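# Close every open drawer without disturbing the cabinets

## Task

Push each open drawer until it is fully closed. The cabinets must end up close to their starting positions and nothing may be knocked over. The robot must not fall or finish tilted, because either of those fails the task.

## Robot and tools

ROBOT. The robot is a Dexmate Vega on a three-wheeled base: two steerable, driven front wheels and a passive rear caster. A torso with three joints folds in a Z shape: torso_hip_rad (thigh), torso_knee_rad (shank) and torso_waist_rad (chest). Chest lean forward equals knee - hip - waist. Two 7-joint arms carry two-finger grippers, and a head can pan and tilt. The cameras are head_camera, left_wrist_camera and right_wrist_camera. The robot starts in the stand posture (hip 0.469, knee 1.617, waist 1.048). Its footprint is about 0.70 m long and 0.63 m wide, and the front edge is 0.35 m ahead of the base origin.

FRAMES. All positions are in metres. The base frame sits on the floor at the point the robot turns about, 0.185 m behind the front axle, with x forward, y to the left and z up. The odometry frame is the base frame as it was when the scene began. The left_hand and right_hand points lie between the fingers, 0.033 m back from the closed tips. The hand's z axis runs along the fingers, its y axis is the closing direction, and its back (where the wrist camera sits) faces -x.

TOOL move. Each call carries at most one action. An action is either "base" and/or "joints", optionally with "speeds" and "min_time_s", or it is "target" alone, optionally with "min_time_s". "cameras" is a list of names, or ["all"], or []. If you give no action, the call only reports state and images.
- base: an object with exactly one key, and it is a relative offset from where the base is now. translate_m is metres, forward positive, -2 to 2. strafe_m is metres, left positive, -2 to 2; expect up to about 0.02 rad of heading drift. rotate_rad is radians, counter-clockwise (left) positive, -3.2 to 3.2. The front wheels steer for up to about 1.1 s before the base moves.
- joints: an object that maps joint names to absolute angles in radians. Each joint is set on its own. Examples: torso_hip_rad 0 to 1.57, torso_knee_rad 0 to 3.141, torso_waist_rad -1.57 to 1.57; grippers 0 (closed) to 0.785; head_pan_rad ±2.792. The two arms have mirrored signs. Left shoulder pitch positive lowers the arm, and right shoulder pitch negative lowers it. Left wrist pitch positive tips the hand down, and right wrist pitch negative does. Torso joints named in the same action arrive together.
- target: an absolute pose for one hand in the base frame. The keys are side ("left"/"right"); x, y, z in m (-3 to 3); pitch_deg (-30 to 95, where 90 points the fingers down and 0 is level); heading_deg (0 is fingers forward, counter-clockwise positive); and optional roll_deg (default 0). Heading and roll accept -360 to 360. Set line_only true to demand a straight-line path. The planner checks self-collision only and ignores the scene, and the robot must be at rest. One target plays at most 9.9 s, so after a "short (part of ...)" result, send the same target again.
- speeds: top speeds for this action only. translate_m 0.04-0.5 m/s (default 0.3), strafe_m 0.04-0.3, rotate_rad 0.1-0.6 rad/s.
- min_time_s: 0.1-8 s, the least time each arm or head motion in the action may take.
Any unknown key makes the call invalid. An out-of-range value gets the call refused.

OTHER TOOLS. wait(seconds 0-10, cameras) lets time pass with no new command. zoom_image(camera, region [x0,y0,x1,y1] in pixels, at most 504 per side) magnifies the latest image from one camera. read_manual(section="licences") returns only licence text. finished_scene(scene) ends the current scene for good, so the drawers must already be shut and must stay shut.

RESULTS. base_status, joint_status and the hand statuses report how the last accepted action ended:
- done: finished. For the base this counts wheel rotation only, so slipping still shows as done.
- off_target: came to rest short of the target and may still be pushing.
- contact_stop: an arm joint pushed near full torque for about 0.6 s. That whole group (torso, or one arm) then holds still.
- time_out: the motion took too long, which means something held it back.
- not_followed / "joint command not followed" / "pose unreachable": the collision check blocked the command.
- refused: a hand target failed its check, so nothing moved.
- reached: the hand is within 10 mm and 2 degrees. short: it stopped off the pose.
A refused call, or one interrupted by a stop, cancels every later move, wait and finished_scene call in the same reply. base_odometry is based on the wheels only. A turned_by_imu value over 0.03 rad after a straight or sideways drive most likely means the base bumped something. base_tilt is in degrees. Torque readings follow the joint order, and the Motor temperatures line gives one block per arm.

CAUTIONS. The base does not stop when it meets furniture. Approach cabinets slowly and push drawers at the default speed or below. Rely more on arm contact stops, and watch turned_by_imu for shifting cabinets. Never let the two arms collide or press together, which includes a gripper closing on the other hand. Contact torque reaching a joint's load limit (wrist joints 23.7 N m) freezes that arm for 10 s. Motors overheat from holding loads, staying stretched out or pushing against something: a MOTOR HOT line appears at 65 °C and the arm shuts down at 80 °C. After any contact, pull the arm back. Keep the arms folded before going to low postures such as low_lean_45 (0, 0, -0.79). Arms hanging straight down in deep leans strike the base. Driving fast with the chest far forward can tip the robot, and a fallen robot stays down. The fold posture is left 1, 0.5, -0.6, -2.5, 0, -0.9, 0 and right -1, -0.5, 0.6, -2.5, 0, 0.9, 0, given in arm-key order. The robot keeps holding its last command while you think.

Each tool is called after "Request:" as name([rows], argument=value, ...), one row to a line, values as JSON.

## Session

Request:
move(joints={"torso_waist_rad": 1.174, "head_camera_tilt_rad": 0.33}, cameras=["head_camera"])

Request:
move(joints={"head_pan_rad": 0.9}, cameras=["head_camera"])

Request:
move(joints={"head_pan_rad": 2.3}, cameras=["head_camera"])

Request:
move(joints={"head_pan_rad": -2.3}, cameras=["head_camera"])

Request:
move(joints={"head_pan_rad": -0.9}, cameras=["head_camera"])

Scene clock: 1.63 s.
Joint torques (N m): left_arm=[2.42 -0.03 -0.27 -4.14 0.02 -1.26 0.2] | right_arm=[-0.82 -0.12 -0.35 -5.18 -0.03 1.96 -0.11]
Motor temperatures (°C): left_arm=[27 30 29 30 34 38 35] | right_arm=[29 28 29 31 34 35 35]
move: done
base_odometry: x=+0.000 y=+0.000 heading=+0.000
turned_by_wheels: +0.000
turned_by_imu: +0.000
base_tilt: forward=+0.6 right=-0.1
base_status: not commanded
joint_positions: torso_hip_rad=+0.469 torso_knee_rad=+1.617 torso_waist_rad=+1.174 left_shoulder_pitch_rad=+2.199 left_shoulder_yaw_rad=+0.001 left_upper_arm_roll_rad=-0.010 left_elbow_rad=-1.084 left_forearm_roll_rad=+0.015 left_wrist_pitch_rad=-0.506 left_wrist_yaw_rad=-0.016 left_gripper_rad=+0.005 right_shoulder_pitch_rad=-2.184 right_shoulder_yaw_rad=+0.007 right_upper_arm_roll_rad=+0.010 right_elbow_rad=-1.115 right_forearm_roll_rad=+0.008 right_wrist_pitch_rad=+0.481 right_wrist_yaw_rad=-0.008 right_gripper_rad=+0.005 head_pan_rad=+0.000 head_tilt_rad=+0.000 head_camera_tilt_rad=+0.330
joint_status: all done
chest: x=-0.0674 y=+0.0000 z=+1.4101 quat_wxyz=(+1.000, +0.000, -0.013, +0.000) (m; base frame)
left_hand: x=+0.2112 y=+0.2286 z=+0.6455 quat_wxyz=(+0.474, +0.009, +0.881, -0.002) pitch_deg=+33.4 heading_deg=-0.9 roll_deg=+0.3 back=up (m; base frame)
right_hand: x=+0.2320 y=-0.2367 z=+0.6547 quat_wxyz=(+0.483, +0.011, +0.876, -0.006) pitch_deg=+32.2 heading_deg=-1.4 roll_deg=+0.0 back=up (m; base frame)
pictures: head_camera
Images, in order (width x height): head_camera 896x560.

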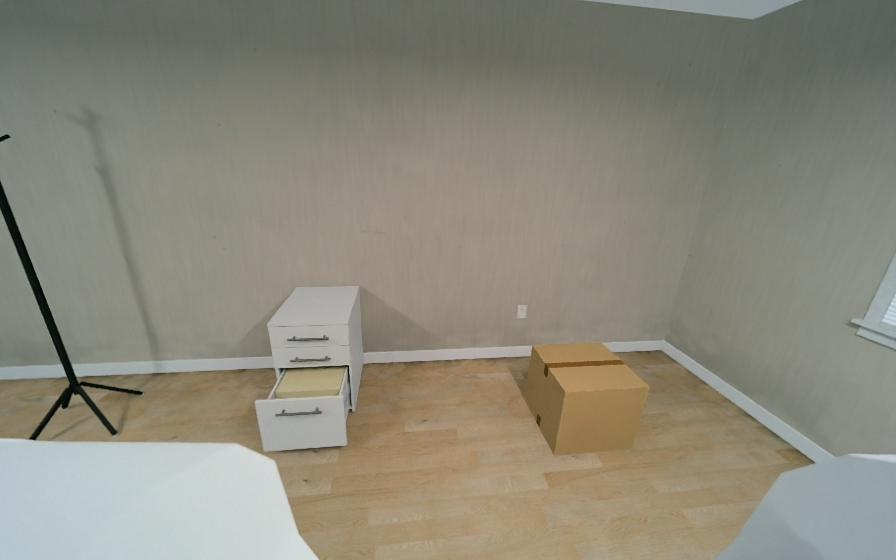

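Scene clock: 2.90 s.
Joint torques (N m): left_arm=[1.75 -1.29 -1.32 -6.94 0.06 -1.08 -0.06] | right_arm=[-0.76 -0.49 -0.97 -5.45 -0.1 1.61 0.02]
move: done
base_odometry: x=+0.000 y=+0.000 heading=+0.000
turned_by_wheels: +0.000
turned_by_imu: +0.000
base_tilt: forward=+0.7 right=-0.1
base_status: not commanded
joint_positions: torso_hip_rad=+0.469 torso_knee_rad=+1.617 torso_waist_rad=+1.174 left_shoulder_pitch_rad=+2.199 left_shoulder_yaw_rad=+0.001 left_upper_arm_roll_rad=-0.010 left_elbow_rad=-1.084 left_forearm_roll_rad=+0.015 left_wrist_pitch_rad=-0.506 left_wrist_yaw_rad=-0.016 left_gripper_rad=+0.005 right_shoulder_pitch_rad=-2.184 right_shoulder_yaw_rad=+0.007 right_upper_arm_roll_rad=+0.010 right_elbow_rad=-1.115 right_forearm_roll_rad=+0.008 right_wrist_pitch_rad=+0.481 right_wrist_yaw_rad=-0.008 right_gripper_rad=+0.005 head_pan_rad=+0.900 head_tilt_rad=+0.000 head_camera_tilt_rad=+0.330
joint_status: all done
chest: x=-0.0674 y=+0.0000 z=+1.4101 quat_wxyz=(+1.000, +0.000, -0.013, +0.000) (m; base frame)
left_hand: x=+0.2112 y=+0.2286 z=+0.6455 quat_wxyz=(+0.474, +0.009, +0.881, -0.002) pitch_deg=+33.4 heading_deg=-0.9 roll_deg=+0.3 back=up (m; base frame)
right_hand: x=+0.2320 y=-0.2367 z=+0.6547 quat_wxyz=(+0.483, +0.011, +0.876, -0.006) pitch_deg=+32.2 heading_deg=-1.4 roll_deg=+0.0 back=up (m; base frame)
pictures: head_camera
Images, in order (width x height): head_camera 896x560.

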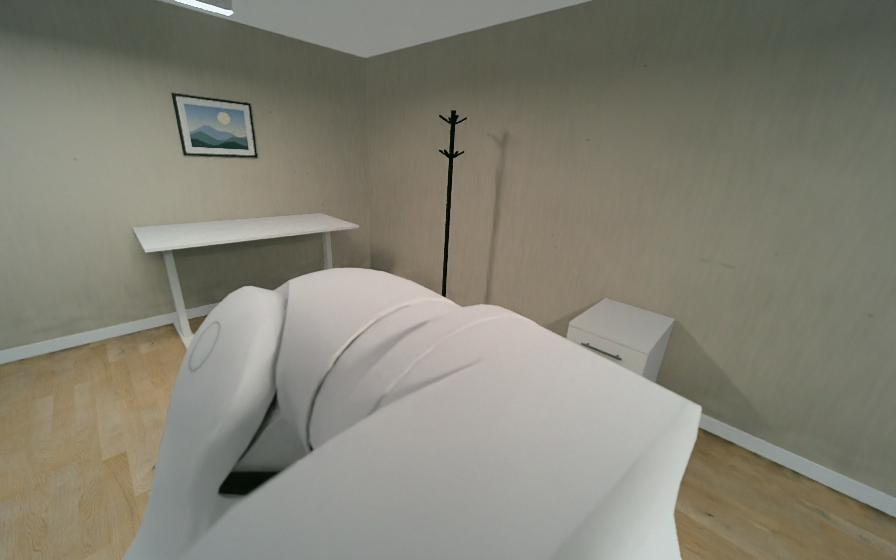

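Scene clock: 4.50 s.
Joint torques (N m): left_arm=[2.55 0.72 0.43 -6.95 -0.11 -1.22 0.09] | right_arm=[-0.32 0.35 -0.77 -5.26 -0.02 1.62 0.08]
move: done
base_odometry: x=+0.000 y=+0.000 heading=+0.000
turned_by_wheels: +0.000
turned_by_imu: +0.000
base_tilt: forward=+0.7 right=-0.1
base_status: not commanded
joint_positions: torso_hip_rad=+0.469 torso_knee_rad=+1.617 torso_waist_rad=+1.174 left_shoulder_pitch_rad=+2.199 left_shoulder_yaw_rad=+0.001 left_upper_arm_roll_rad=-0.010 left_elbow_rad=-1.084 left_forearm_roll_rad=+0.015 left_wrist_pitch_rad=-0.506 left_wrist_yaw_rad=-0.016 left_gripper_rad=+0.005 right_shoulder_pitch_rad=-2.184 right_shoulder_yaw_rad=+0.007 right_upper_arm_roll_rad=+0.010 right_elbow_rad=-1.115 right_forearm_roll_rad=+0.008 right_wrist_pitch_rad=+0.481 right_wrist_yaw_rad=-0.008 right_gripper_rad=+0.005 head_pan_rad=+2.300 head_tilt_rad=+0.000 head_camera_tilt_rad=+0.330
joint_status: all done
chest: x=-0.0674 y=+0.0000 z=+1.4101 quat_wxyz=(+1.000, +0.000, -0.013, +0.000) (m; base frame)
left_hand: x=+0.2112 y=+0.2286 z=+0.6455 quat_wxyz=(+0.474, +0.009, +0.881, -0.002) pitch_deg=+33.4 heading_deg=-0.9 roll_deg=+0.3 back=up (m; base frame)
right_hand: x=+0.2320 y=-0.2367 z=+0.6547 quat_wxyz=(+0.483, +0.011, +0.876, -0.006) pitch_deg=+32.2 heading_deg=-1.4 roll_deg=+0.0 back=up (m; base frame)
pictures: head_camera
Images, in order (width x height): head_camera 896x560.

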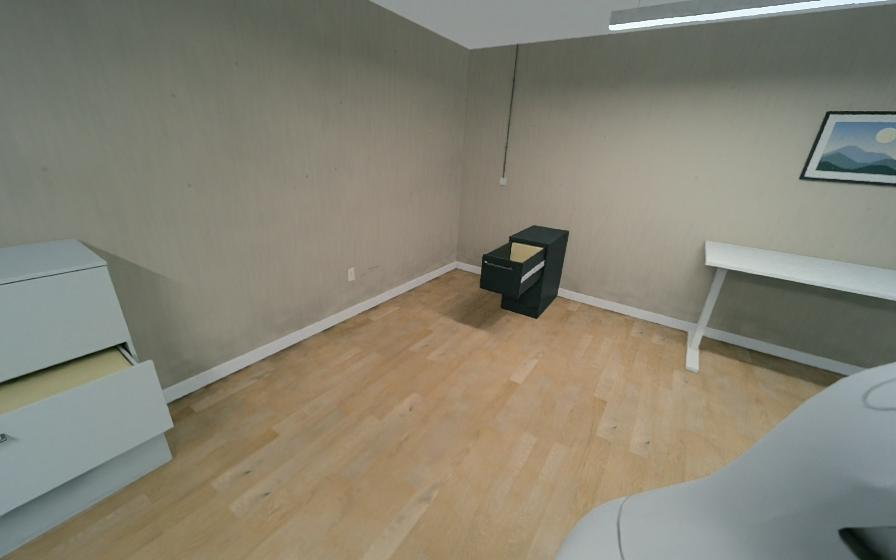

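Scene clock: 8.23 s.
Joint torques (N m): left_arm=[3.04 0.17 -0.2 -4.87 -0.25 -2.31 0.45] | right_arm=[-1.02 0.53 -0.7 -5.27 0.04 1.83 0.09]
move: done
base_odometry: x=+0.000 y=+0.000 heading=+0.000
turned_by_wheels: +0.000
turned_by_imu: +0.001
base_tilt: forward=+0.7 right=+0.0
base_status: not commanded
joint_positions: torso_hip_rad=+0.469 torso_knee_rad=+1.617 torso_waist_rad=+1.174 left_shoulder_pitch_rad=+2.199 left_shoulder_yaw_rad=+0.001 left_upper_arm_roll_rad=-0.010 left_elbow_rad=-1.084 left_forearm_roll_rad=+0.015 left_wrist_pitch_rad=-0.506 left_wrist_yaw_rad=-0.016 left_gripper_rad=+0.005 right_shoulder_pitch_rad=-2.184 right_shoulder_yaw_rad=+0.007 right_upper_arm_roll_rad=+0.010 right_elbow_rad=-1.115 right_forearm_roll_rad=+0.008 right_wrist_pitch_rad=+0.481 right_wrist_yaw_rad=-0.008 right_gripper_rad=+0.005 head_pan_rad=-2.300 head_tilt_rad=+0.000 head_camera_tilt_rad=+0.330
joint_status: all done
chest: x=-0.0674 y=+0.0000 z=+1.4101 quat_wxyz=(+1.000, +0.000, -0.013, +0.000) (m; base frame)
left_hand: x=+0.2112 y=+0.2286 z=+0.6455 quat_wxyz=(+0.474, +0.009, +0.881, -0.002) pitch_deg=+33.4 heading_deg=-0.9 roll_deg=+0.3 back=up (m; base frame)
right_hand: x=+0.2320 y=-0.2367 z=+0.6547 quat_wxyz=(+0.483, +0.011, +0.876, -0.006) pitch_deg=+32.2 heading_deg=-1.4 roll_deg=+0.0 back=up (m; base frame)
pictures: head_camera
Images, in order (width x height): head_camera 896x560.

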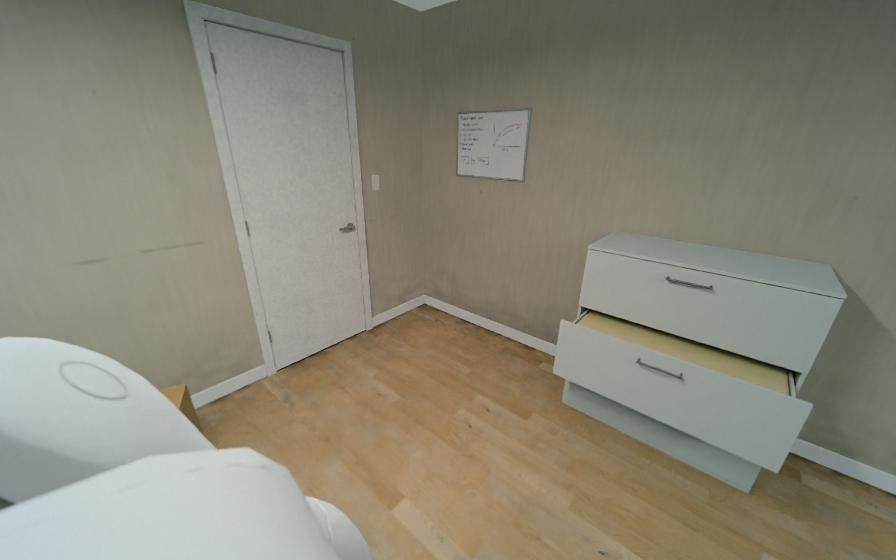

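Scene clock: 9.83 s.
Joint torques (N m): left_arm=[3.64 -1.88 0.98 -6.23 0.1 -1.8 -0.18] | right_arm=[-0.18 -0.22 -0.48 -4.44 -0.05 1.99 0.06]
move: done
base_odometry: x=+0.000 y=+0.000 heading=+0.000
turned_by_wheels: +0.000
turned_by_imu: +0.000
base_tilt: forward=+0.7 right=-0.1
base_status: not commanded
joint_positions: torso_hip_rad=+0.469 torso_knee_rad=+1.617 torso_waist_rad=+1.174 left_shoulder_pitch_rad=+2.199 left_shoulder_yaw_rad=+0.001 left_upper_arm_roll_rad=-0.010 left_elbow_rad=-1.084 left_forearm_roll_rad=+0.015 left_wrist_pitch_rad=-0.506 left_wrist_yaw_rad=-0.016 left_gripper_rad=+0.005 right_shoulder_pitch_rad=-2.184 right_shoulder_yaw_rad=+0.007 right_upper_arm_roll_rad=+0.010 right_elbow_rad=-1.115 right_forearm_roll_rad=+0.008 right_wrist_pitch_rad=+0.481 right_wrist_yaw_rad=-0.008 right_gripper_rad=+0.005 head_pan_rad=-0.900 head_tilt_rad=+0.000 head_camera_tilt_rad=+0.330
joint_status: all done
chest: x=-0.0674 y=+0.0000 z=+1.4101 quat_wxyz=(+1.000, +0.000, -0.013, +0.000) (m; base frame)
left_hand: x=+0.2112 y=+0.2286 z=+0.6455 quat_wxyz=(+0.474, +0.009, +0.881, -0.002) pitch_deg=+33.4 heading_deg=-0.9 roll_deg=+0.3 back=up (m; base frame)
right_hand: x=+0.2320 y=-0.2367 z=+0.6547 quat_wxyz=(+0.483, +0.011, +0.876, -0.006) pitch_deg=+32.2 heading_deg=-1.4 roll_deg=+0.0 back=up (m; base frame)
pictures: head_camera
Images, in order (width x height): head_camera 896x560.

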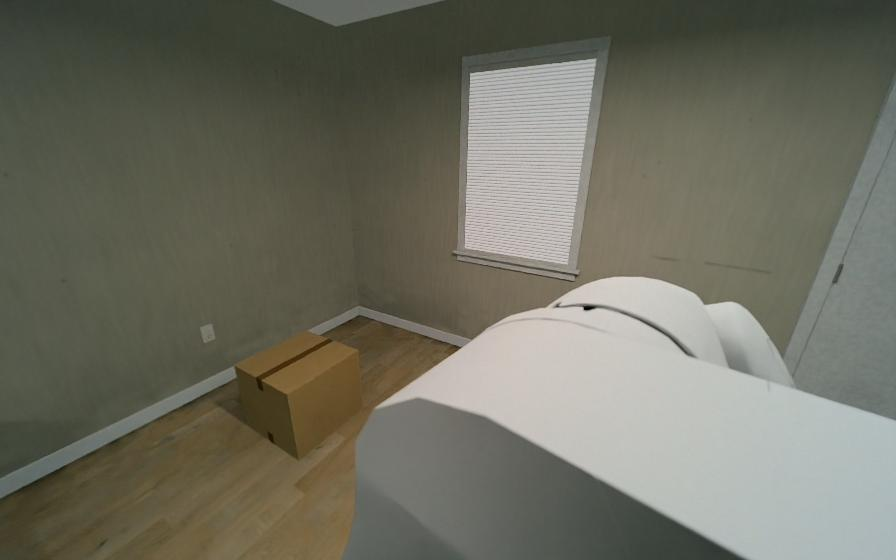

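Request:
move(base={"rotate_rad": 0.148}, joints={"head_pan_rad": 0.0})

Request:
move(base={"strafe_m": 0.335}, joints={"torso_hip_rad": 0.0, "torso_knee_rad": 0.1, "torso_waist_rad": -0.6, "left_shoulder_pitch_rad": 0.958, "left_shoulder_yaw_rad": 0.0, "left_upper_arm_roll_rad": 0.0, "left_elbow_rad": -1.225, "left_forearm_roll_rad": 0.0, "left_wrist_pitch_rad": 0.091, "left_wrist_yaw_rad": 0.0, "right_shoulder_pitch_rad": -1.287, "right_shoulder_yaw_rad": 0.0, "right_upper_arm_roll_rad": 0.0, "right_elbow_rad": -2.488, "right_forearm_roll_rad": 0.0, "right_wrist_pitch_rad": -0.85, "right_wrist_yaw_rad": 0.0, "head_camera_tilt_rad": -0.35}, cameras=["head_camera", "left_wrist_camera"])

Scene clock: 30.40 s.
Joint torques (N m): left_arm=[4.13 0.79 1.92 -6.58 -0.4 -2.2 -0.15] | right_arm=[-0.4 -0.05 -0.7 -5.4 -0.01 1.57 0.04]
move: done
base_odometry: x=+0.000 y=+0.000 heading=+0.148
turned_by_wheels: +0.148
turned_by_imu: +0.145
base_tilt: forward=+0.7 right=+0.0
base_status: done
joint_positions: torso_hip_rad=+0.469 torso_knee_rad=+1.617 torso_waist_rad=+1.174 left_shoulder_pitch_rad=+2.199 left_shoulder_yaw_rad=+0.001 left_upper_arm_roll_rad=-0.010 left_elbow_rad=-1.084 left_forearm_roll_rad=+0.015 left_wrist_pitch_rad=-0.506 left_wrist_yaw_rad=-0.016 left_gripper_rad=+0.005 right_shoulder_pitch_rad=-2.184 right_shoulder_yaw_rad=+0.007 right_upper_arm_roll_rad=+0.010 right_elbow_rad=-1.115 right_forearm_roll_rad=+0.008 right_wrist_pitch_rad=+0.481 right_wrist_yaw_rad=-0.008 right_gripper_rad=+0.005 head_pan_rad=+0.000 head_tilt_rad=+0.000 head_camera_tilt_rad=+0.330
joint_status: all done
chest: x=-0.0674 y=+0.0000 z=+1.4101 quat_wxyz=(+1.000, +0.000, -0.013, +0.000) (m; base frame)
left_hand: x=+0.2112 y=+0.2286 z=+0.6455 quat_wxyz=(+0.474, +0.009, +0.881, -0.002) pitch_deg=+33.4 heading_deg=-0.9 roll_deg=+0.3 back=up (m; base frame)
right_hand: x=+0.2320 y=-0.2367 z=+0.6547 quat_wxyz=(+0.483, +0.011, +0.876, -0.006) pitch_deg=+32.2 heading_deg=-1.4 roll_deg=+0.0 back=up (m; base frame)
pictures: none

Scene clock: 38.27 s.
Joint torques (N m): left_arm=[-11.42 0.52 3.38 -11.61 0.22 -1.38 0.52] | right_arm=[12.43 -1.73 -4.79 -11.91 -0.35 1.63 0.41]
move: done
base_odometry: x=-0.051 y=+0.330 heading=+0.152
turned_by_wheels: +0.005
turned_by_imu: +0.003
base_tilt: forward=+0.6 right=-0.1
base_status: done
joint_positions: torso_hip_rad=+0.000 torso_knee_rad=+0.100 torso_waist_rad=-0.600 left_shoulder_pitch_rad=+0.958 left_shoulder_yaw_rad=+0.000 left_upper_arm_roll_rad=+0.000 left_elbow_rad=-1.225 left_forearm_roll_rad=+0.000 left_wrist_pitch_rad=+0.091 left_wrist_yaw_rad=+0.000 left_gripper_rad=+0.005 right_shoulder_pitch_rad=-1.288 right_shoulder_yaw_rad=+0.000 right_upper_arm_roll_rad=+0.000 right_elbow_rad=-2.487 right_forearm_roll_rad=+0.000 right_wrist_pitch_rad=-0.850 right_wrist_yaw_rad=+0.000 right_gripper_rad=+0.005 head_pan_rad=+0.000 head_tilt_rad=+0.000 head_camera_tilt_rad=-0.350
joint_status: all done
chest: x=+0.0073 y=+0.0000 z=+0.9015 quat_wxyz=(+0.939, +0.000, +0.343, +0.000) (m; base frame)
left_hand: x=+0.5994 y=+0.2294 z=+0.2392 quat_wxyz=(+0.499, +0.000, +0.866, +0.000) pitch_deg=+30.1 heading_deg=+0.0 roll_deg=+0.0 back=up (m; base frame)
right_hand: x=+0.5496 y=-0.2297 z=+0.5495 quat_wxyz=(+0.573, +0.000, +0.820, +0.000) pitch_deg=+20.1 heading_deg=+0.0 roll_deg=+0.0 back=up (m; base frame)
pictures: head_camera, left_wrist_camera
Images, in order (width x height): head_camera 896x560, left_wrist_camera 672x420.

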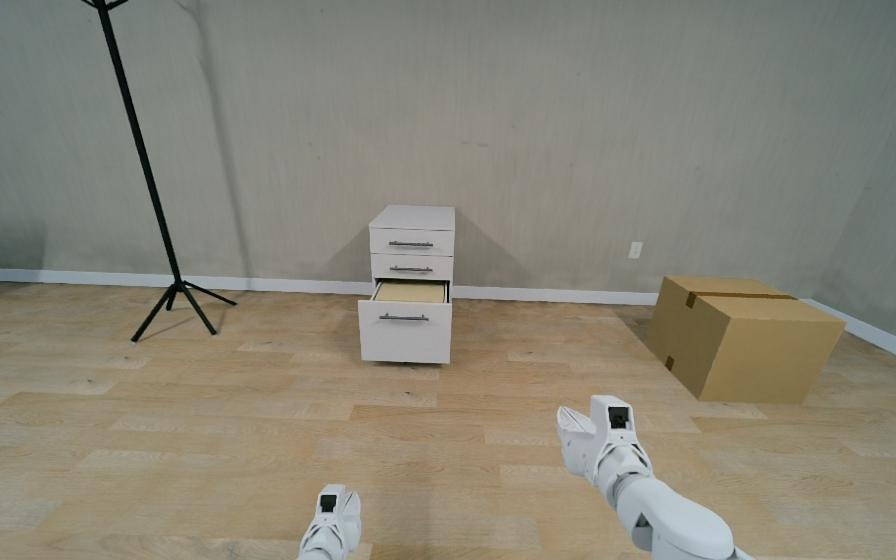

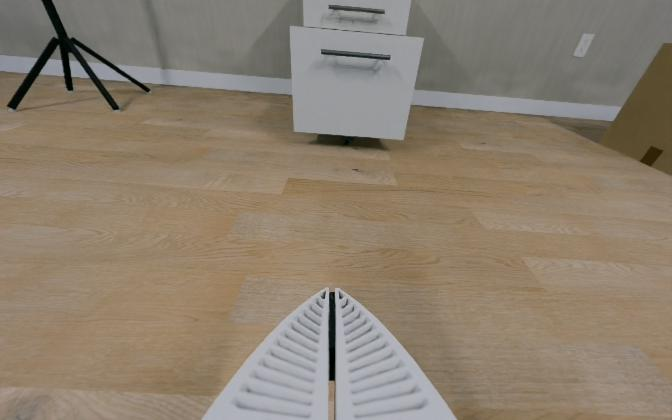

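Request:
move(base={"translate_m": 0.68}, speeds={"translate_m": 0.4})

Request:
move(base={"translate_m": 0.385}, speeds={"translate_m": 0.17}, cameras=["head_camera", "left_wrist_camera"])

Scene clock: 51.90 s.
Joint torques (N m): left_arm=[-12.69 -1.07 3.31 -13.39 -0.59 -1.92 0.5] | right_arm=[11.27 -2.54 -4.24 -12.2 -0.26 1.93 0.29]
move: done
base_odometry: x=+0.621 y=+0.435 heading=+0.152
turned_by_wheels: +0.000
turned_by_imu: +0.001
base_tilt: forward=+0.7 right=-0.1
base_status: done
joint_positions: torso_hip_rad=+0.000 torso_knee_rad=+0.100 torso_waist_rad=-0.600 left_shoulder_pitch_rad=+0.958 left_shoulder_yaw_rad=+0.000 left_upper_arm_roll_rad=+0.000 left_elbow_rad=-1.225 left_forearm_roll_rad=+0.000 left_wrist_pitch_rad=+0.091 left_wrist_yaw_rad=+0.000 left_gripper_rad=+0.005 right_shoulder_pitch_rad=-1.287 right_shoulder_yaw_rad=+0.000 right_upper_arm_roll_rad=+0.000 right_elbow_rad=-2.488 right_forearm_roll_rad=+0.000 right_wrist_pitch_rad=-0.850 right_wrist_yaw_rad=+0.000 right_gripper_rad=+0.005 head_pan_rad=+0.000 head_tilt_rad=+0.000 head_camera_tilt_rad=-0.350
joint_status: not commanded
chest: x=+0.0073 y=+0.0000 z=+0.9014 quat_wxyz=(+0.939, +0.000, +0.343, +0.000) (m; base frame)
left_hand: x=+0.5995 y=+0.2294 z=+0.2392 quat_wxyz=(+0.500, +0.000, +0.866, +0.000) pitch_deg=+30.1 heading_deg=+0.0 roll_deg=+0.0 back=up (m; base frame)
right_hand: x=+0.5497 y=-0.2296 z=+0.5496 quat_wxyz=(+0.573, +0.000, +0.819, +0.000) pitch_deg=+20.1 heading_deg=+0.0 roll_deg=+0.0 back=up (m; base frame)
pictures: none

Scene clock: 55.23 s.
Joint torques (N m): left_arm=[-11.66 -0.6 1.07 -11.45 -0.52 -2.77 0.23] | right_arm=[11.72 -1.07 -3.83 -11.87 -0.3 2.33 0.18]
move: done
base_odometry: x=+1.001 y=+0.495 heading=+0.152
turned_by_wheels: +0.000
turned_by_imu: +0.000
base_tilt: forward=+0.7 right=+0.0
base_status: done
joint_positions: torso_hip_rad=+0.000 torso_knee_rad=+0.100 torso_waist_rad=-0.600 left_shoulder_pitch_rad=+0.958 left_shoulder_yaw_rad=+0.000 left_upper_arm_roll_rad=+0.000 left_elbow_rad=-1.225 left_forearm_roll_rad=+0.000 left_wrist_pitch_rad=+0.091 left_wrist_yaw_rad=+0.000 left_gripper_rad=+0.005 right_shoulder_pitch_rad=-1.287 right_shoulder_yaw_rad=+0.000 right_upper_arm_roll_rad=+0.000 right_elbow_rad=-2.488 right_forearm_roll_rad=+0.000 right_wrist_pitch_rad=-0.850 right_wrist_yaw_rad=+0.000 right_gripper_rad=+0.005 head_pan_rad=+0.000 head_tilt_rad=+0.000 head_camera_tilt_rad=-0.350
joint_status: not commanded
chest: x=+0.0073 y=+0.0000 z=+0.9014 quat_wxyz=(+0.939, +0.000, +0.343, +0.000) (m; base frame)
left_hand: x=+0.5994 y=+0.2293 z=+0.2392 quat_wxyz=(+0.499, +0.000, +0.866, +0.000) pitch_deg=+30.1 heading_deg=+0.0 roll_deg=+0.0 back=up (m; base frame)
right_hand: x=+0.5497 y=-0.2296 z=+0.5496 quat_wxyz=(+0.573, +0.000, +0.819, +0.000) pitch_deg=+20.1 heading_deg=+0.0 roll_deg=+0.0 back=up (m; base frame)
pictures: head_camera, left_wrist_camera
Images, in order (width x height): head_camera 896x560, left_wrist_camera 672x420.

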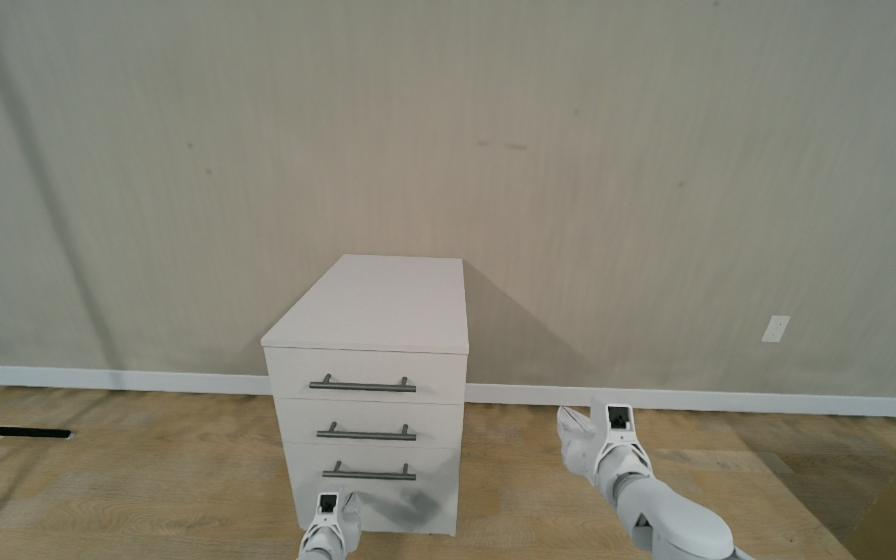

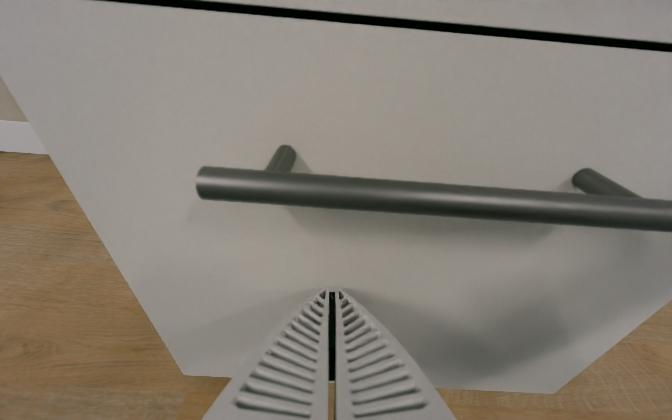

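Request:
move(base={"translate_m": 0.03}, speeds={"translate_m": 0.12}, cameras=["head_camera", "left_wrist_camera"])

Scene clock: 58.97 s.
Joint torques (N m): left_arm=[-26.96 -0.63 0.83 -22.85 -0.1 -5.59 -0.21] | right_arm=[10.35 -1.57 -3.71 -11.83 -0.18 1.85 0.12]
move: done
base_odometry: x=+1.031 y=+0.499 heading=+0.152
turned_by_wheels: +0.000
turned_by_imu: +0.001
base_tilt: forward=+0.6 right=-0.1
base_status: done
joint_positions: torso_hip_rad=+0.000 torso_knee_rad=+0.100 torso_waist_rad=-0.600 left_shoulder_pitch_rad=+0.959 left_shoulder_yaw_rad=+0.000 left_upper_arm_roll_rad=+0.000 left_elbow_rad=-1.224 left_forearm_roll_rad=+0.000 left_wrist_pitch_rad=+0.093 left_wrist_yaw_rad=+0.000 left_gripper_rad=+0.005 right_shoulder_pitch_rad=-1.287 right_shoulder_yaw_rad=+0.000 right_upper_arm_roll_rad=+0.000 right_elbow_rad=-2.488 right_forearm_roll_rad=+0.000 right_wrist_pitch_rad=-0.850 right_wrist_yaw_rad=+0.000 right_gripper_rad=+0.005 head_pan_rad=+0.000 head_tilt_rad=+0.000 head_camera_tilt_rad=-0.350
joint_status: not commanded
chest: x=+0.0073 y=+0.0000 z=+0.9014 quat_wxyz=(+0.939, +0.000, +0.343, +0.000) (m; base frame)
left_hand: x=+0.5983 y=+0.2294 z=+0.2378 quat_wxyz=(+0.498, +0.000, +0.867, +0.000) pitch_deg=+30.2 heading_deg=+0.0 roll_deg=+0.0 back=up (m; base frame)
right_hand: x=+0.5497 y=-0.2296 z=+0.5496 quat_wxyz=(+0.573, +0.000, +0.819, +0.000) pitch_deg=+20.1 heading_deg=+0.0 roll_deg=+0.0 back=up (m; base frame)
pictures: head_camera, left_wrist_camera
Images, in order (width x height): head_camera 896x560, left_wrist_camera 672x420.

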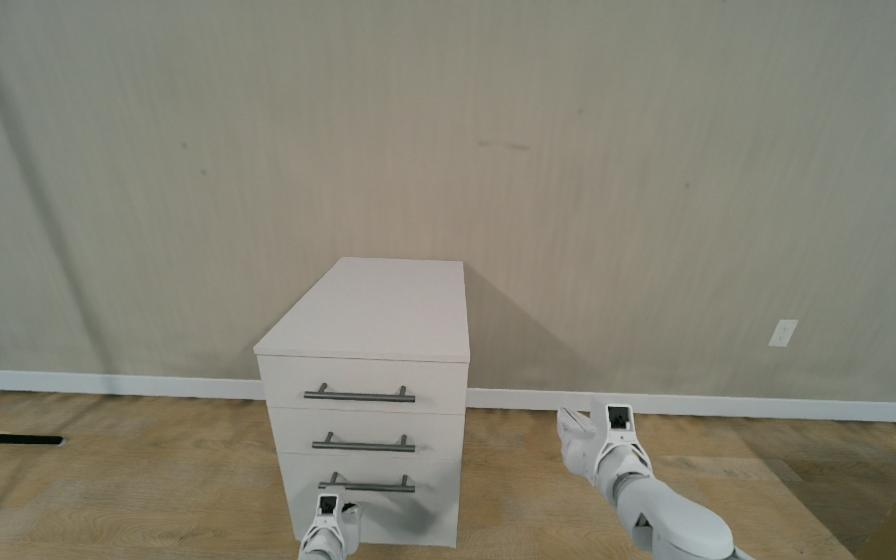

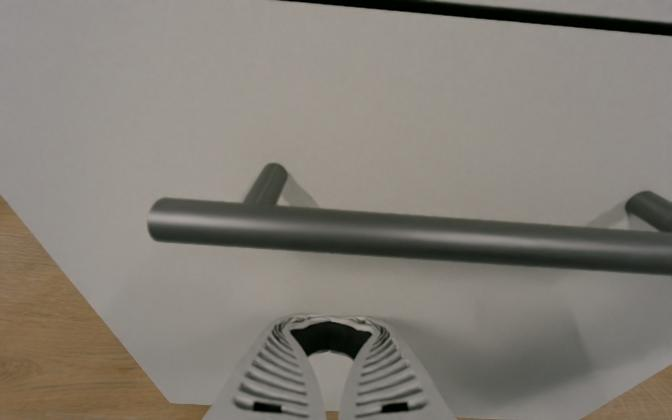

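Request:
move(base={"translate_m": -2.0}, speeds={"translate_m": 0.5})

Request:
move(base={"rotate_rad": 1.62}, joints={"left_shoulder_pitch_rad": 1.094, "left_elbow_rad": -2.404, "left_wrist_pitch_rad": 0.959})

Request:
move(base={"translate_m": 1.3}, speeds={"translate_m": 0.5}, cameras=["head_camera", "left_wrist_camera"])

Scene clock: 101.07 s.
Joint torques (N m): left_arm=[-10.67 -1.78 3.27 -12.83 0.32 -3.21 -0.46] | right_arm=[11.13 -1.13 -4.1 -12.15 -0.23 2.48 0.19]
move: done
base_odometry: x=-0.945 y=+0.191 heading=+0.151
turned_by_wheels: -0.001
turned_by_imu: -0.001
base_tilt: forward=+0.6 right=-0.1
base_status: done
joint_positions: torso_hip_rad=+0.000 torso_knee_rad=+0.100 torso_waist_rad=-0.600 left_shoulder_pitch_rad=+0.958 left_shoulder_yaw_rad=+0.000 left_upper_arm_roll_rad=+0.000 left_elbow_rad=-1.225 left_forearm_roll_rad=+0.000 left_wrist_pitch_rad=+0.091 left_wrist_yaw_rad=+0.000 left_gripper_rad=+0.005 right_shoulder_pitch_rad=-1.287 right_shoulder_yaw_rad=+0.000 right_upper_arm_roll_rad=+0.000 right_elbow_rad=-2.488 right_forearm_roll_rad=+0.000 right_wrist_pitch_rad=-0.850 right_wrist_yaw_rad=+0.000 right_gripper_rad=+0.005 head_pan_rad=+0.000 head_tilt_rad=+0.000 head_camera_tilt_rad=-0.350
joint_status: not commanded
chest: x=+0.0073 y=+0.0000 z=+0.9014 quat_wxyz=(+0.939, +0.000, +0.343, +0.000) (m; base frame)
left_hand: x=+0.5994 y=+0.2294 z=+0.2392 quat_wxyz=(+0.499, +0.000, +0.866, +0.000) pitch_deg=+30.1 heading_deg=+0.0 roll_deg=+0.0 back=up (m; base frame)
right_hand: x=+0.5497 y=-0.2296 z=+0.5496 quat_wxyz=(+0.573, +0.000, +0.819, +0.000) pitch_deg=+20.1 heading_deg=+0.0 roll_deg=+0.0 back=up (m; base frame)
pictures: none

Scene clock: 106.63 s.
Joint torques (N m): left_arm=[-6.01 -0.39 1.45 -15.15 -0.09 -1.84 -0.43] | right_arm=[11.42 -0.84 -3.76 -12.16 -0.21 1.78 0.18]
move: done
base_odometry: x=-0.945 y=+0.190 heading=+1.773
turned_by_wheels: +1.622
turned_by_imu: +1.589
base_tilt: forward=+0.6 right=+0.0
base_status: done
joint_positions: torso_hip_rad=+0.000 torso_knee_rad=+0.100 torso_waist_rad=-0.600 left_shoulder_pitch_rad=+1.093 left_shoulder_yaw_rad=+0.000 left_upper_arm_roll_rad=+0.000 left_elbow_rad=-2.398 left_forearm_roll_rad=+0.000 left_wrist_pitch_rad=+0.955 left_wrist_yaw_rad=+0.000 left_gripper_rad=+0.005 right_shoulder_pitch_rad=-1.287 right_shoulder_yaw_rad=+0.000 right_upper_arm_roll_rad=+0.000 right_elbow_rad=-2.488 right_forearm_roll_rad=+0.000 right_wrist_pitch_rad=-0.850 right_wrist_yaw_rad=+0.000 right_gripper_rad=+0.005 head_pan_rad=+0.000 head_tilt_rad=+0.000 head_camera_tilt_rad=-0.350
joint_status: all done
chest: x=+0.0073 y=+0.0000 z=+0.9014 quat_wxyz=(+0.939, +0.000, +0.343, +0.000) (m; base frame)
left_hand: x=+0.6007 y=+0.2294 z=+0.5680 quat_wxyz=(+0.573, +0.000, +0.819, +0.000) pitch_deg=+20.1 heading_deg=+0.0 roll_deg=+0.0 back=up (m; base frame)
right_hand: x=+0.5497 y=-0.2296 z=+0.5496 quat_wxyz=(+0.573, +0.000, +0.819, +0.000) pitch_deg=+20.1 heading_deg=+0.0 roll_deg=+0.0 back=up (m; base frame)
pictures: none

Scene clock: 111.67 s.
Joint torques (N m): left_arm=[-4.86 -2.6 2.67 -14.08 0.02 -2.58 -0.57] | right_arm=[11.19 -1.22 -4.11 -11.59 -0.28 1.31 0.26]
move: done
base_odometry: x=-1.211 y=+1.463 heading=+1.774
turned_by_wheels: +0.000
turned_by_imu: +0.002
base_tilt: forward=+0.7 right=+0.0
base_status: done
joint_positions: torso_hip_rad=+0.000 torso_knee_rad=+0.100 torso_waist_rad=-0.600 left_shoulder_pitch_rad=+1.094 left_shoulder_yaw_rad=+0.000 left_upper_arm_roll_rad=+0.000 left_elbow_rad=-2.404 left_forearm_roll_rad=+0.000 left_wrist_pitch_rad=+0.959 left_wrist_yaw_rad=+0.000 left_gripper_rad=+0.005 right_shoulder_pitch_rad=-1.287 right_shoulder_yaw_rad=+0.000 right_upper_arm_roll_rad=+0.000 right_elbow_rad=-2.488 right_forearm_roll_rad=+0.000 right_wrist_pitch_rad=-0.850 right_wrist_yaw_rad=+0.000 right_gripper_rad=+0.005 head_pan_rad=+0.000 head_tilt_rad=+0.000 head_camera_tilt_rad=-0.350
joint_status: not commanded
chest: x=+0.0073 y=+0.0000 z=+0.9014 quat_wxyz=(+0.939, +0.000, +0.343, +0.000) (m; base frame)
left_hand: x=+0.5999 y=+0.2294 z=+0.5694 quat_wxyz=(+0.573, +0.000, +0.819, +0.000) pitch_deg=+20.0 heading_deg=+0.0 roll_deg=+0.0 back=up (m; base frame)
right_hand: x=+0.5497 y=-0.2296 z=+0.5496 quat_wxyz=(+0.573, +0.000, +0.819, +0.000) pitch_deg=+20.1 heading_deg=+0.0 roll_deg=+0.0 back=up (m; base frame)
pictures: head_camera, left_wrist_camera
Images, in order (width x height): head_camera 896x560, left_wrist_camera 672x420.

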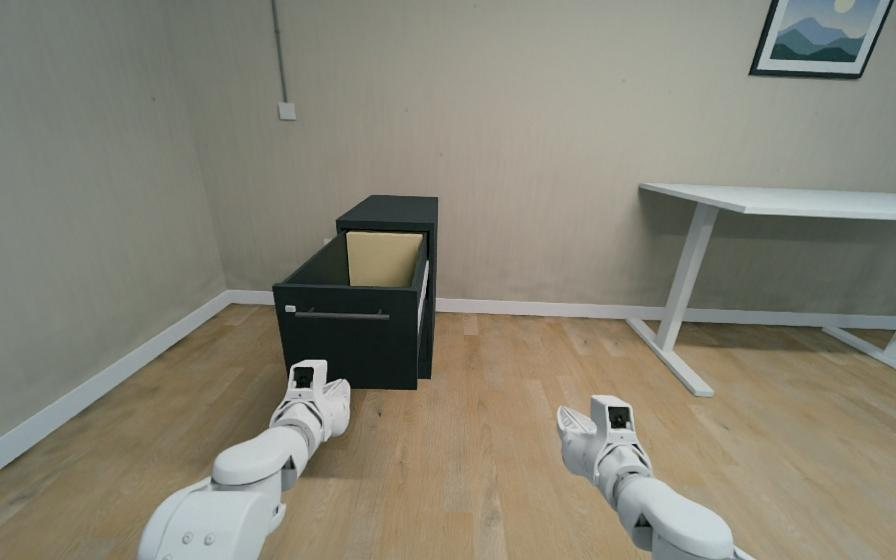

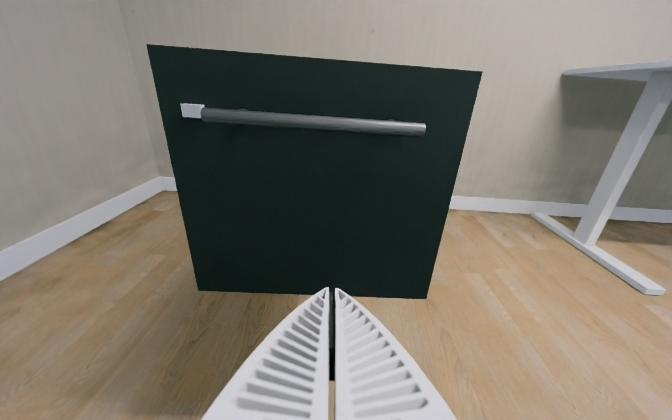

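Request:
move(base={"translate_m": 0.14})

Request:
move(base={"translate_m": 0.54}, speeds={"translate_m": 0.17}, cameras=["head_camera", "left_wrist_camera"])

Scene clock: 121.30 s.
Joint torques (N m): left_arm=[-5.45 -1.25 2.63 -12.89 -0.15 -1.83 -0.32] | right_arm=[10.93 -1.14 -3.88 -12.51 -0.31 1.24 0.23]
move: done
base_odometry: x=-1.239 y=+1.600 heading=+1.774
turned_by_wheels: +0.000
turned_by_imu: +0.001
base_tilt: forward=+0.7 right=-0.1
base_status: done
joint_positions: torso_hip_rad=+0.000 torso_knee_rad=+0.100 torso_waist_rad=-0.600 left_shoulder_pitch_rad=+1.094 left_shoulder_yaw_rad=+0.000 left_upper_arm_roll_rad=+0.000 left_elbow_rad=-2.404 left_forearm_roll_rad=+0.000 left_wrist_pitch_rad=+0.959 left_wrist_yaw_rad=+0.000 left_gripper_rad=+0.005 right_shoulder_pitch_rad=-1.287 right_shoulder_yaw_rad=+0.000 right_upper_arm_roll_rad=+0.000 right_elbow_rad=-2.488 right_forearm_roll_rad=+0.000 right_wrist_pitch_rad=-0.850 right_wrist_yaw_rad=+0.000 right_gripper_rad=+0.005 head_pan_rad=+0.000 head_tilt_rad=+0.000 head_camera_tilt_rad=-0.350
joint_status: not commanded
chest: x=+0.0074 y=+0.0000 z=+0.9014 quat_wxyz=(+0.939, +0.000, +0.343, +0.000) (m; base frame)
left_hand: x=+0.5999 y=+0.2294 z=+0.5694 quat_wxyz=(+0.573, +0.000, +0.819, +0.000) pitch_deg=+20.0 heading_deg=+0.0 roll_deg=+0.0 back=up (m; base frame)
right_hand: x=+0.5497 y=-0.2296 z=+0.5496 quat_wxyz=(+0.573, +0.000, +0.819, +0.000) pitch_deg=+20.1 heading_deg=+0.0 roll_deg=+0.0 back=up (m; base frame)
pictures: none

Scene clock: 125.50 s.
Joint torques (N m): left_arm=[-6.01 0.67 2.13 -9.9 0.25 -3.53 0.49] | right_arm=[9.77 -1.12 -3.91 -11.51 -0.24 2.02 0.19]
move: done
base_odometry: x=-1.350 y=+2.128 heading=+1.775
turned_by_wheels: +0.000
turned_by_imu: +0.001
base_tilt: forward=+0.7 right=-0.1
base_status: done
joint_positions: torso_hip_rad=+0.000 torso_knee_rad=+0.100 torso_waist_rad=-0.600 left_shoulder_pitch_rad=+1.094 left_shoulder_yaw_rad=+0.000 left_upper_arm_roll_rad=+0.000 left_elbow_rad=-2.404 left_forearm_roll_rad=+0.000 left_wrist_pitch_rad=+0.959 left_wrist_yaw_rad=+0.000 left_gripper_rad=+0.005 right_shoulder_pitch_rad=-1.287 right_shoulder_yaw_rad=+0.000 right_upper_arm_roll_rad=+0.000 right_elbow_rad=-2.488 right_forearm_roll_rad=+0.000 right_wrist_pitch_rad=-0.850 right_wrist_yaw_rad=+0.000 right_gripper_rad=+0.005 head_pan_rad=+0.000 head_tilt_rad=+0.000 head_camera_tilt_rad=-0.350
joint_status: not commanded
chest: x=+0.0073 y=+0.0000 z=+0.9014 quat_wxyz=(+0.939, +0.000, +0.343, +0.000) (m; base frame)
left_hand: x=+0.5998 y=+0.2293 z=+0.5693 quat_wxyz=(+0.573, +0.000, +0.819, +0.000) pitch_deg=+20.0 heading_deg=+0.0 roll_deg=+0.0 back=up (m; base frame)
right_hand: x=+0.5497 y=-0.2296 z=+0.5496 quat_wxyz=(+0.573, +0.000, +0.819, +0.000) pitch_deg=+20.1 heading_deg=+0.0 roll_deg=+0.0 back=up (m; base frame)
pictures: head_camera, left_wrist_camera
Images, in order (width x height): head_camera 896x560, left_wrist_camera 672x420.

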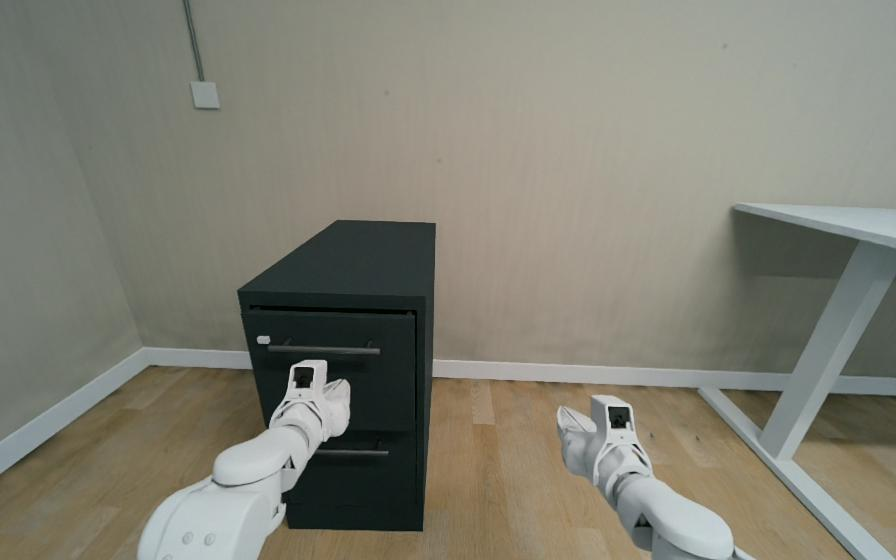

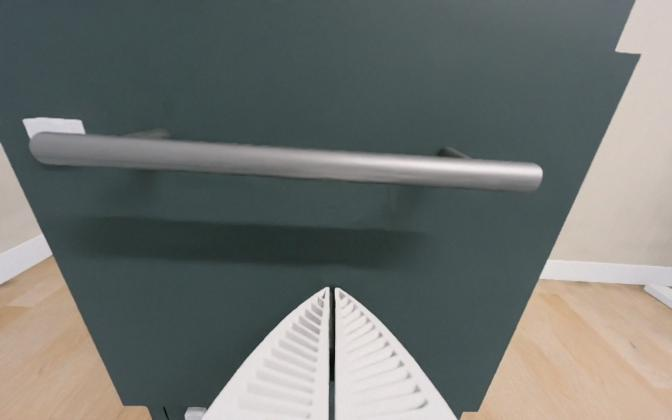

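Request:
move(base={"translate_m": 0.055}, speeds={"translate_m": 0.12}, cameras=["head_camera", "left_wrist_camera"])

Scene clock: 129.60 s.
Joint torques (N m): left_arm=[-16.42 0.04 1.39 -8.02 0.59 -5.82 0.43] | right_arm=[11.16 -1.12 -3.8 -11.79 -0.22 1.88 0.14]
move: done
base_odometry: x=-1.361 y=+2.182 heading=+1.776
turned_by_wheels: +0.001
turned_by_imu: +0.002
base_tilt: forward=+0.6 right=-0.1
base_status: done
joint_positions: torso_hip_rad=+0.000 torso_knee_rad=+0.100 torso_waist_rad=-0.600 left_shoulder_pitch_rad=+1.095 left_shoulder_yaw_rad=+0.000 left_upper_arm_roll_rad=+0.000 left_elbow_rad=-2.404 left_forearm_roll_rad=+0.000 left_wrist_pitch_rad=+0.960 left_wrist_yaw_rad=+0.000 left_gripper_rad=+0.005 right_shoulder_pitch_rad=-1.287 right_shoulder_yaw_rad=+0.000 right_upper_arm_roll_rad=+0.000 right_elbow_rad=-2.488 right_forearm_roll_rad=+0.000 right_wrist_pitch_rad=-0.850 right_wrist_yaw_rad=+0.000 right_gripper_rad=+0.005 head_pan_rad=+0.000 head_tilt_rad=+0.000 head_camera_tilt_rad=-0.350
joint_status: not commanded
chest: x=+0.0072 y=+0.0000 z=+0.9014 quat_wxyz=(+0.939, +0.000, +0.343, +0.000) (m; base frame)
left_hand: x=+0.5995 y=+0.2293 z=+0.5690 quat_wxyz=(+0.573, +0.000, +0.820, +0.000) pitch_deg=+20.1 heading_deg=+0.0 roll_deg=+0.0 back=up (m; base frame)
right_hand: x=+0.5496 y=-0.2296 z=+0.5498 quat_wxyz=(+0.573, +0.000, +0.819, +0.000) pitch_deg=+20.0 heading_deg=+0.0 roll_deg=+0.0 back=up (m; base frame)
pictures: head_camera, left_wrist_camera
Images, in order (width x height): head_camera 896x560, left_wrist_camera 672x420.

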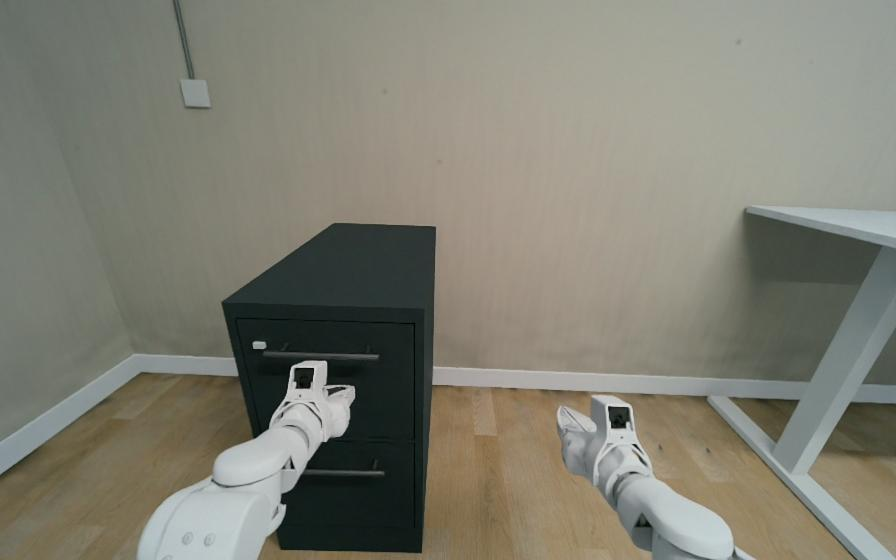

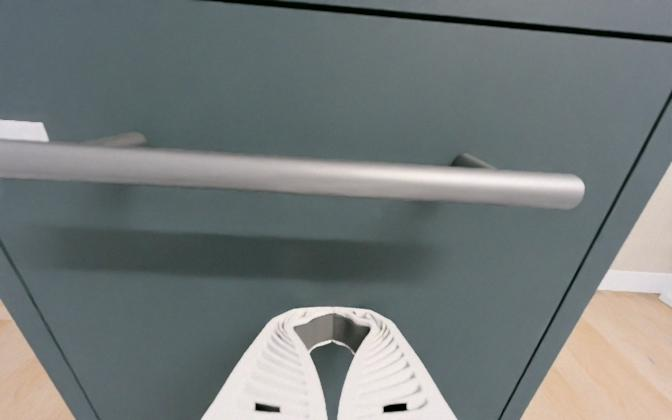

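Request:
move(base={"translate_m": -2.275}, speeds={"translate_m": 0.5})

Request:
move(base={"rotate_rad": 1.56}, joints={"left_shoulder_pitch_rad": 1.176, "left_elbow_rad": -2.154, "left_wrist_pitch_rad": 0.629}, cameras=["head_camera", "left_wrist_camera"])

"base": translate_m = -2.275 is out of range: |translate_m| is at most 2
Scene clock: 150.37 s.
Joint torques (N m): left_arm=[-16.1 1.23 2.05 -8.36 -0.13 -5.41 0.14] | right_arm=[11.71 -2.24 -4.02 -11.74 -0.23 1.32 0.08]
base_odometry: x=-1.361 y=+2.182 heading=+1.776
turned_by_wheels: +0.000
turned_by_imu: +0.000
base_tilt: forward=+0.6 right=+0.0
base_status: done
joint_positions: torso_hip_rad=+0.000 torso_knee_rad=+0.100 torso_waist_rad=-0.600 left_shoulder_pitch_rad=+1.095 left_shoulder_yaw_rad=+0.000 left_upper_arm_roll_rad=+0.000 left_elbow_rad=-2.404 left_forearm_roll_rad=+0.000 left_wrist_pitch_rad=+0.960 left_wrist_yaw_rad=+0.000 left_gripper_rad=+0.005 right_shoulder_pitch_rad=-1.287 right_shoulder_yaw_rad=+0.000 right_upper_arm_roll_rad=+0.000 right_elbow_rad=-2.488 right_forearm_roll_rad=+0.000 right_wrist_pitch_rad=-0.850 right_wrist_yaw_rad=+0.000 right_gripper_rad=+0.005 head_pan_rad=+0.000 head_tilt_rad=+0.000 head_camera_tilt_rad=-0.350
joint_status: not commanded
chest: x=+0.0072 y=+0.0000 z=+0.9014 quat_wxyz=(+0.939, +0.000, +0.343, +0.000) (m; base frame)
left_hand: x=+0.5995 y=+0.2293 z=+0.5690 quat_wxyz=(+0.573, +0.000, +0.820, +0.000) pitch_deg=+20.1 heading_deg=+0.0 roll_deg=+0.0 back=up (m; base frame)
right_hand: x=+0.5496 y=-0.2296 z=+0.5498 quat_wxyz=(+0.573, +0.000, +0.819, +0.000) pitch_deg=+20.0 heading_deg=+0.0 roll_deg=+0.0 back=up (m; base frame)
pictures: none

not run: a call was refused earlier in this reply.

Request:
move(base={"translate_m": -2.0}, speeds={"translate_m": 0.5})

Request:
move(base={"translate_m": -0.25})

Request:
move(base={"rotate_rad": 1.56}, joints={"left_shoulder_pitch_rad": 1.176, "left_elbow_rad": -2.154, "left_wrist_pitch_rad": 0.629}, cameras=["head_camera", "left_wrist_camera"])

Scene clock: 162.83 s.
Joint torques (N m): left_arm=[-7.86 -0.72 2.28 -13.69 0.07 -1.89 0.34] | right_arm=[11.2 -0.15 -4.01 -12.26 -0.17 2.45 0.07]
Motor temperatures (°C): left_arm=[29 30 29 31 34 41 35] | right_arm=[30 28 29 33 34 35 35]
move: done
base_odometry: x=-0.948 y=+0.225 heading=+1.776
turned_by_wheels: +0.001
turned_by_imu: +0.001
base_tilt: forward=+0.6 right=-0.1
base_status: done
joint_positions: torso_hip_rad=+0.000 torso_knee_rad=+0.100 torso_waist_rad=-0.600 left_shoulder_pitch_rad=+1.094 left_shoulder_yaw_rad=+0.000 left_upper_arm_roll_rad=+0.000 left_elbow_rad=-2.404 left_forearm_roll_rad=+0.000 left_wrist_pitch_rad=+0.959 left_wrist_yaw_rad=+0.000 left_gripper_rad=+0.005 right_shoulder_pitch_rad=-1.287 right_shoulder_yaw_rad=+0.000 right_upper_arm_roll_rad=+0.000 right_elbow_rad=-2.488 right_forearm_roll_rad=+0.000 right_wrist_pitch_rad=-0.850 right_wrist_yaw_rad=+0.000 right_gripper_rad=+0.005 head_pan_rad=+0.000 head_tilt_rad=+0.000 head_camera_tilt_rad=-0.350
joint_status: not commanded
chest: x=+0.0073 y=+0.0000 z=+0.9014 quat_wxyz=(+0.939, +0.000, +0.343, +0.000) (m; base frame)
left_hand: x=+0.5998 y=+0.2293 z=+0.5693 quat_wxyz=(+0.573, +0.000, +0.819, +0.000) pitch_deg=+20.0 heading_deg=+0.0 roll_deg=+0.0 back=up (m; base frame)
right_hand: x=+0.5497 y=-0.2296 z=+0.5496 quat_wxyz=(+0.573, +0.000, +0.819, +0.000) pitch_deg=+20.1 heading_deg=+0.0 roll_deg=+0.0 back=up (m; base frame)
pictures: none

Scene clock: 165.20 s.
Joint torques (N m): left_arm=[-9.29 -2.22 0.55 -13.16 -0.13 -2.04 0.31] | right_arm=[10.77 -0.67 -3.78 -12.58 -0.27 2.08 0.09]
move: done
base_odometry: x=-0.896 y=-0.019 heading=+1.777
turned_by_wheels: +0.001
turned_by_imu: +0.001
base_tilt: forward=+0.6 right=-0.1
base_status: done
joint_positions: torso_hip_rad=+0.000 torso_knee_rad=+0.100 torso_waist_rad=-0.600 left_shoulder_pitch_rad=+1.094 left_shoulder_yaw_rad=+0.000 left_upper_arm_roll_rad=+0.000 left_elbow_rad=-2.404 left_forearm_roll_rad=+0.000 left_wrist_pitch_rad=+0.959 left_wrist_yaw_rad=+0.000 left_gripper_rad=+0.005 right_shoulder_pitch_rad=-1.287 right_shoulder_yaw_rad=+0.000 right_upper_arm_roll_rad=+0.000 right_elbow_rad=-2.488 right_forearm_roll_rad=+0.000 right_wrist_pitch_rad=-0.850 right_wrist_yaw_rad=+0.000 right_gripper_rad=+0.005 head_pan_rad=+0.000 head_tilt_rad=+0.000 head_camera_tilt_rad=-0.350
joint_status: not commanded
chest: x=+0.0073 y=+0.0000 z=+0.9014 quat_wxyz=(+0.939, +0.000, +0.343, +0.000) (m; base frame)
left_hand: x=+0.5998 y=+0.2293 z=+0.5693 quat_wxyz=(+0.573, +0.000, +0.819, +0.000) pitch_deg=+20.0 heading_deg=+0.0 roll_deg=+0.0 back=up (m; base frame)
right_hand: x=+0.5497 y=-0.2296 z=+0.5496 quat_wxyz=(+0.573, +0.000, +0.819, +0.000) pitch_deg=+20.1 heading_deg=+0.0 roll_deg=+0.0 back=up (m; base frame)
pictures: none

Scene clock: 169.40 s.
Joint torques (N m): left_arm=[-2.92 -1.57 0.27 -12.31 0.54 -2.35 0.41] | right_arm=[11.14 -0.86 -4.09 -11.96 -0.21 2.43 0.15]
move: done
base_odometry: x=-0.895 y=-0.019 heading=-2.944
turned_by_wheels: +1.562
turned_by_imu: +1.533
base_tilt: forward=+0.7 right=-0.1
base_status: done
joint_positions: torso_hip_rad=+0.000 torso_knee_rad=+0.100 torso_waist_rad=-0.600 left_shoulder_pitch_rad=+1.176 left_shoulder_yaw_rad=+0.000 left_upper_arm_roll_rad=+0.000 left_elbow_rad=-2.154 left_forearm_roll_rad=+0.000 left_wrist_pitch_rad=+0.630 left_wrist_yaw_rad=+0.000 left_gripper_rad=+0.005 right_shoulder_pitch_rad=-1.287 right_shoulder_yaw_rad=+0.000 right_upper_arm_roll_rad=+0.000 right_elbow_rad=-2.488 right_forearm_roll_rad=+0.000 right_wrist_pitch_rad=-0.850 right_wrist_yaw_rad=+0.000 right_gripper_rad=+0.005 head_pan_rad=+0.000 head_tilt_rad=+0.000 head_camera_tilt_rad=-0.350
joint_status: all done
chest: x=+0.0073 y=+0.0000 z=+0.9014 quat_wxyz=(+0.939, +0.000, +0.343, +0.000) (m; base frame)
left_hand: x=+0.5995 y=+0.2293 z=+0.4845 quat_wxyz=(+0.573, +0.000, +0.820, +0.000) pitch_deg=+20.1 heading_deg=+0.0 roll_deg=+0.0 back=up (m; base frame)
right_hand: x=+0.5497 y=-0.2296 z=+0.5496 quat_wxyz=(+0.573, +0.000, +0.819, +0.000) pitch_deg=+20.1 heading_deg=+0.0 roll_deg=+0.0 back=up (m; base frame)
pictures: head_camera, left_wrist_camera
Images, in order (width x height): head_camera 896x560, left_wrist_camera 672x420.

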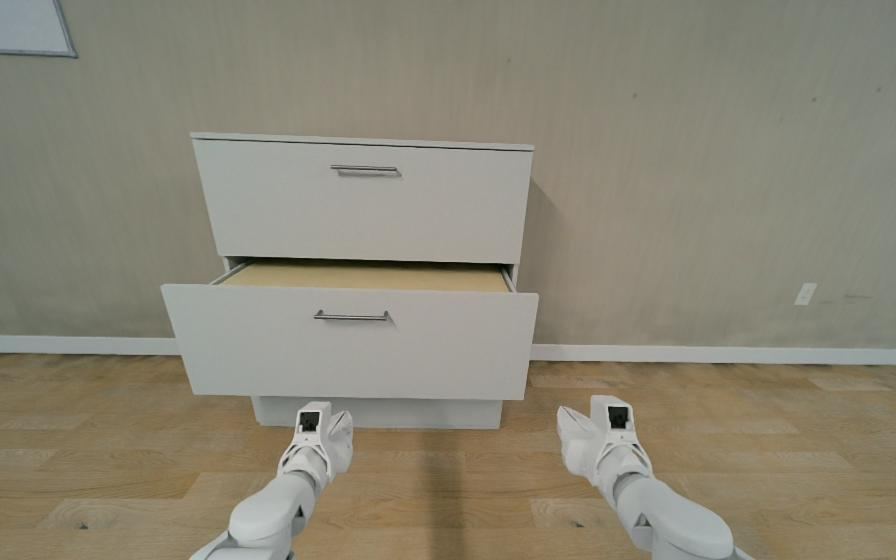

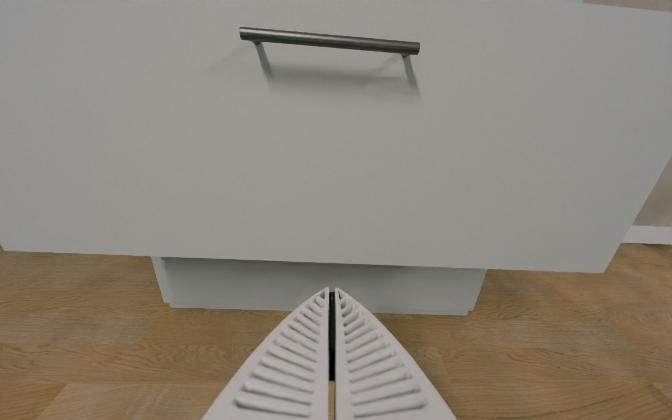

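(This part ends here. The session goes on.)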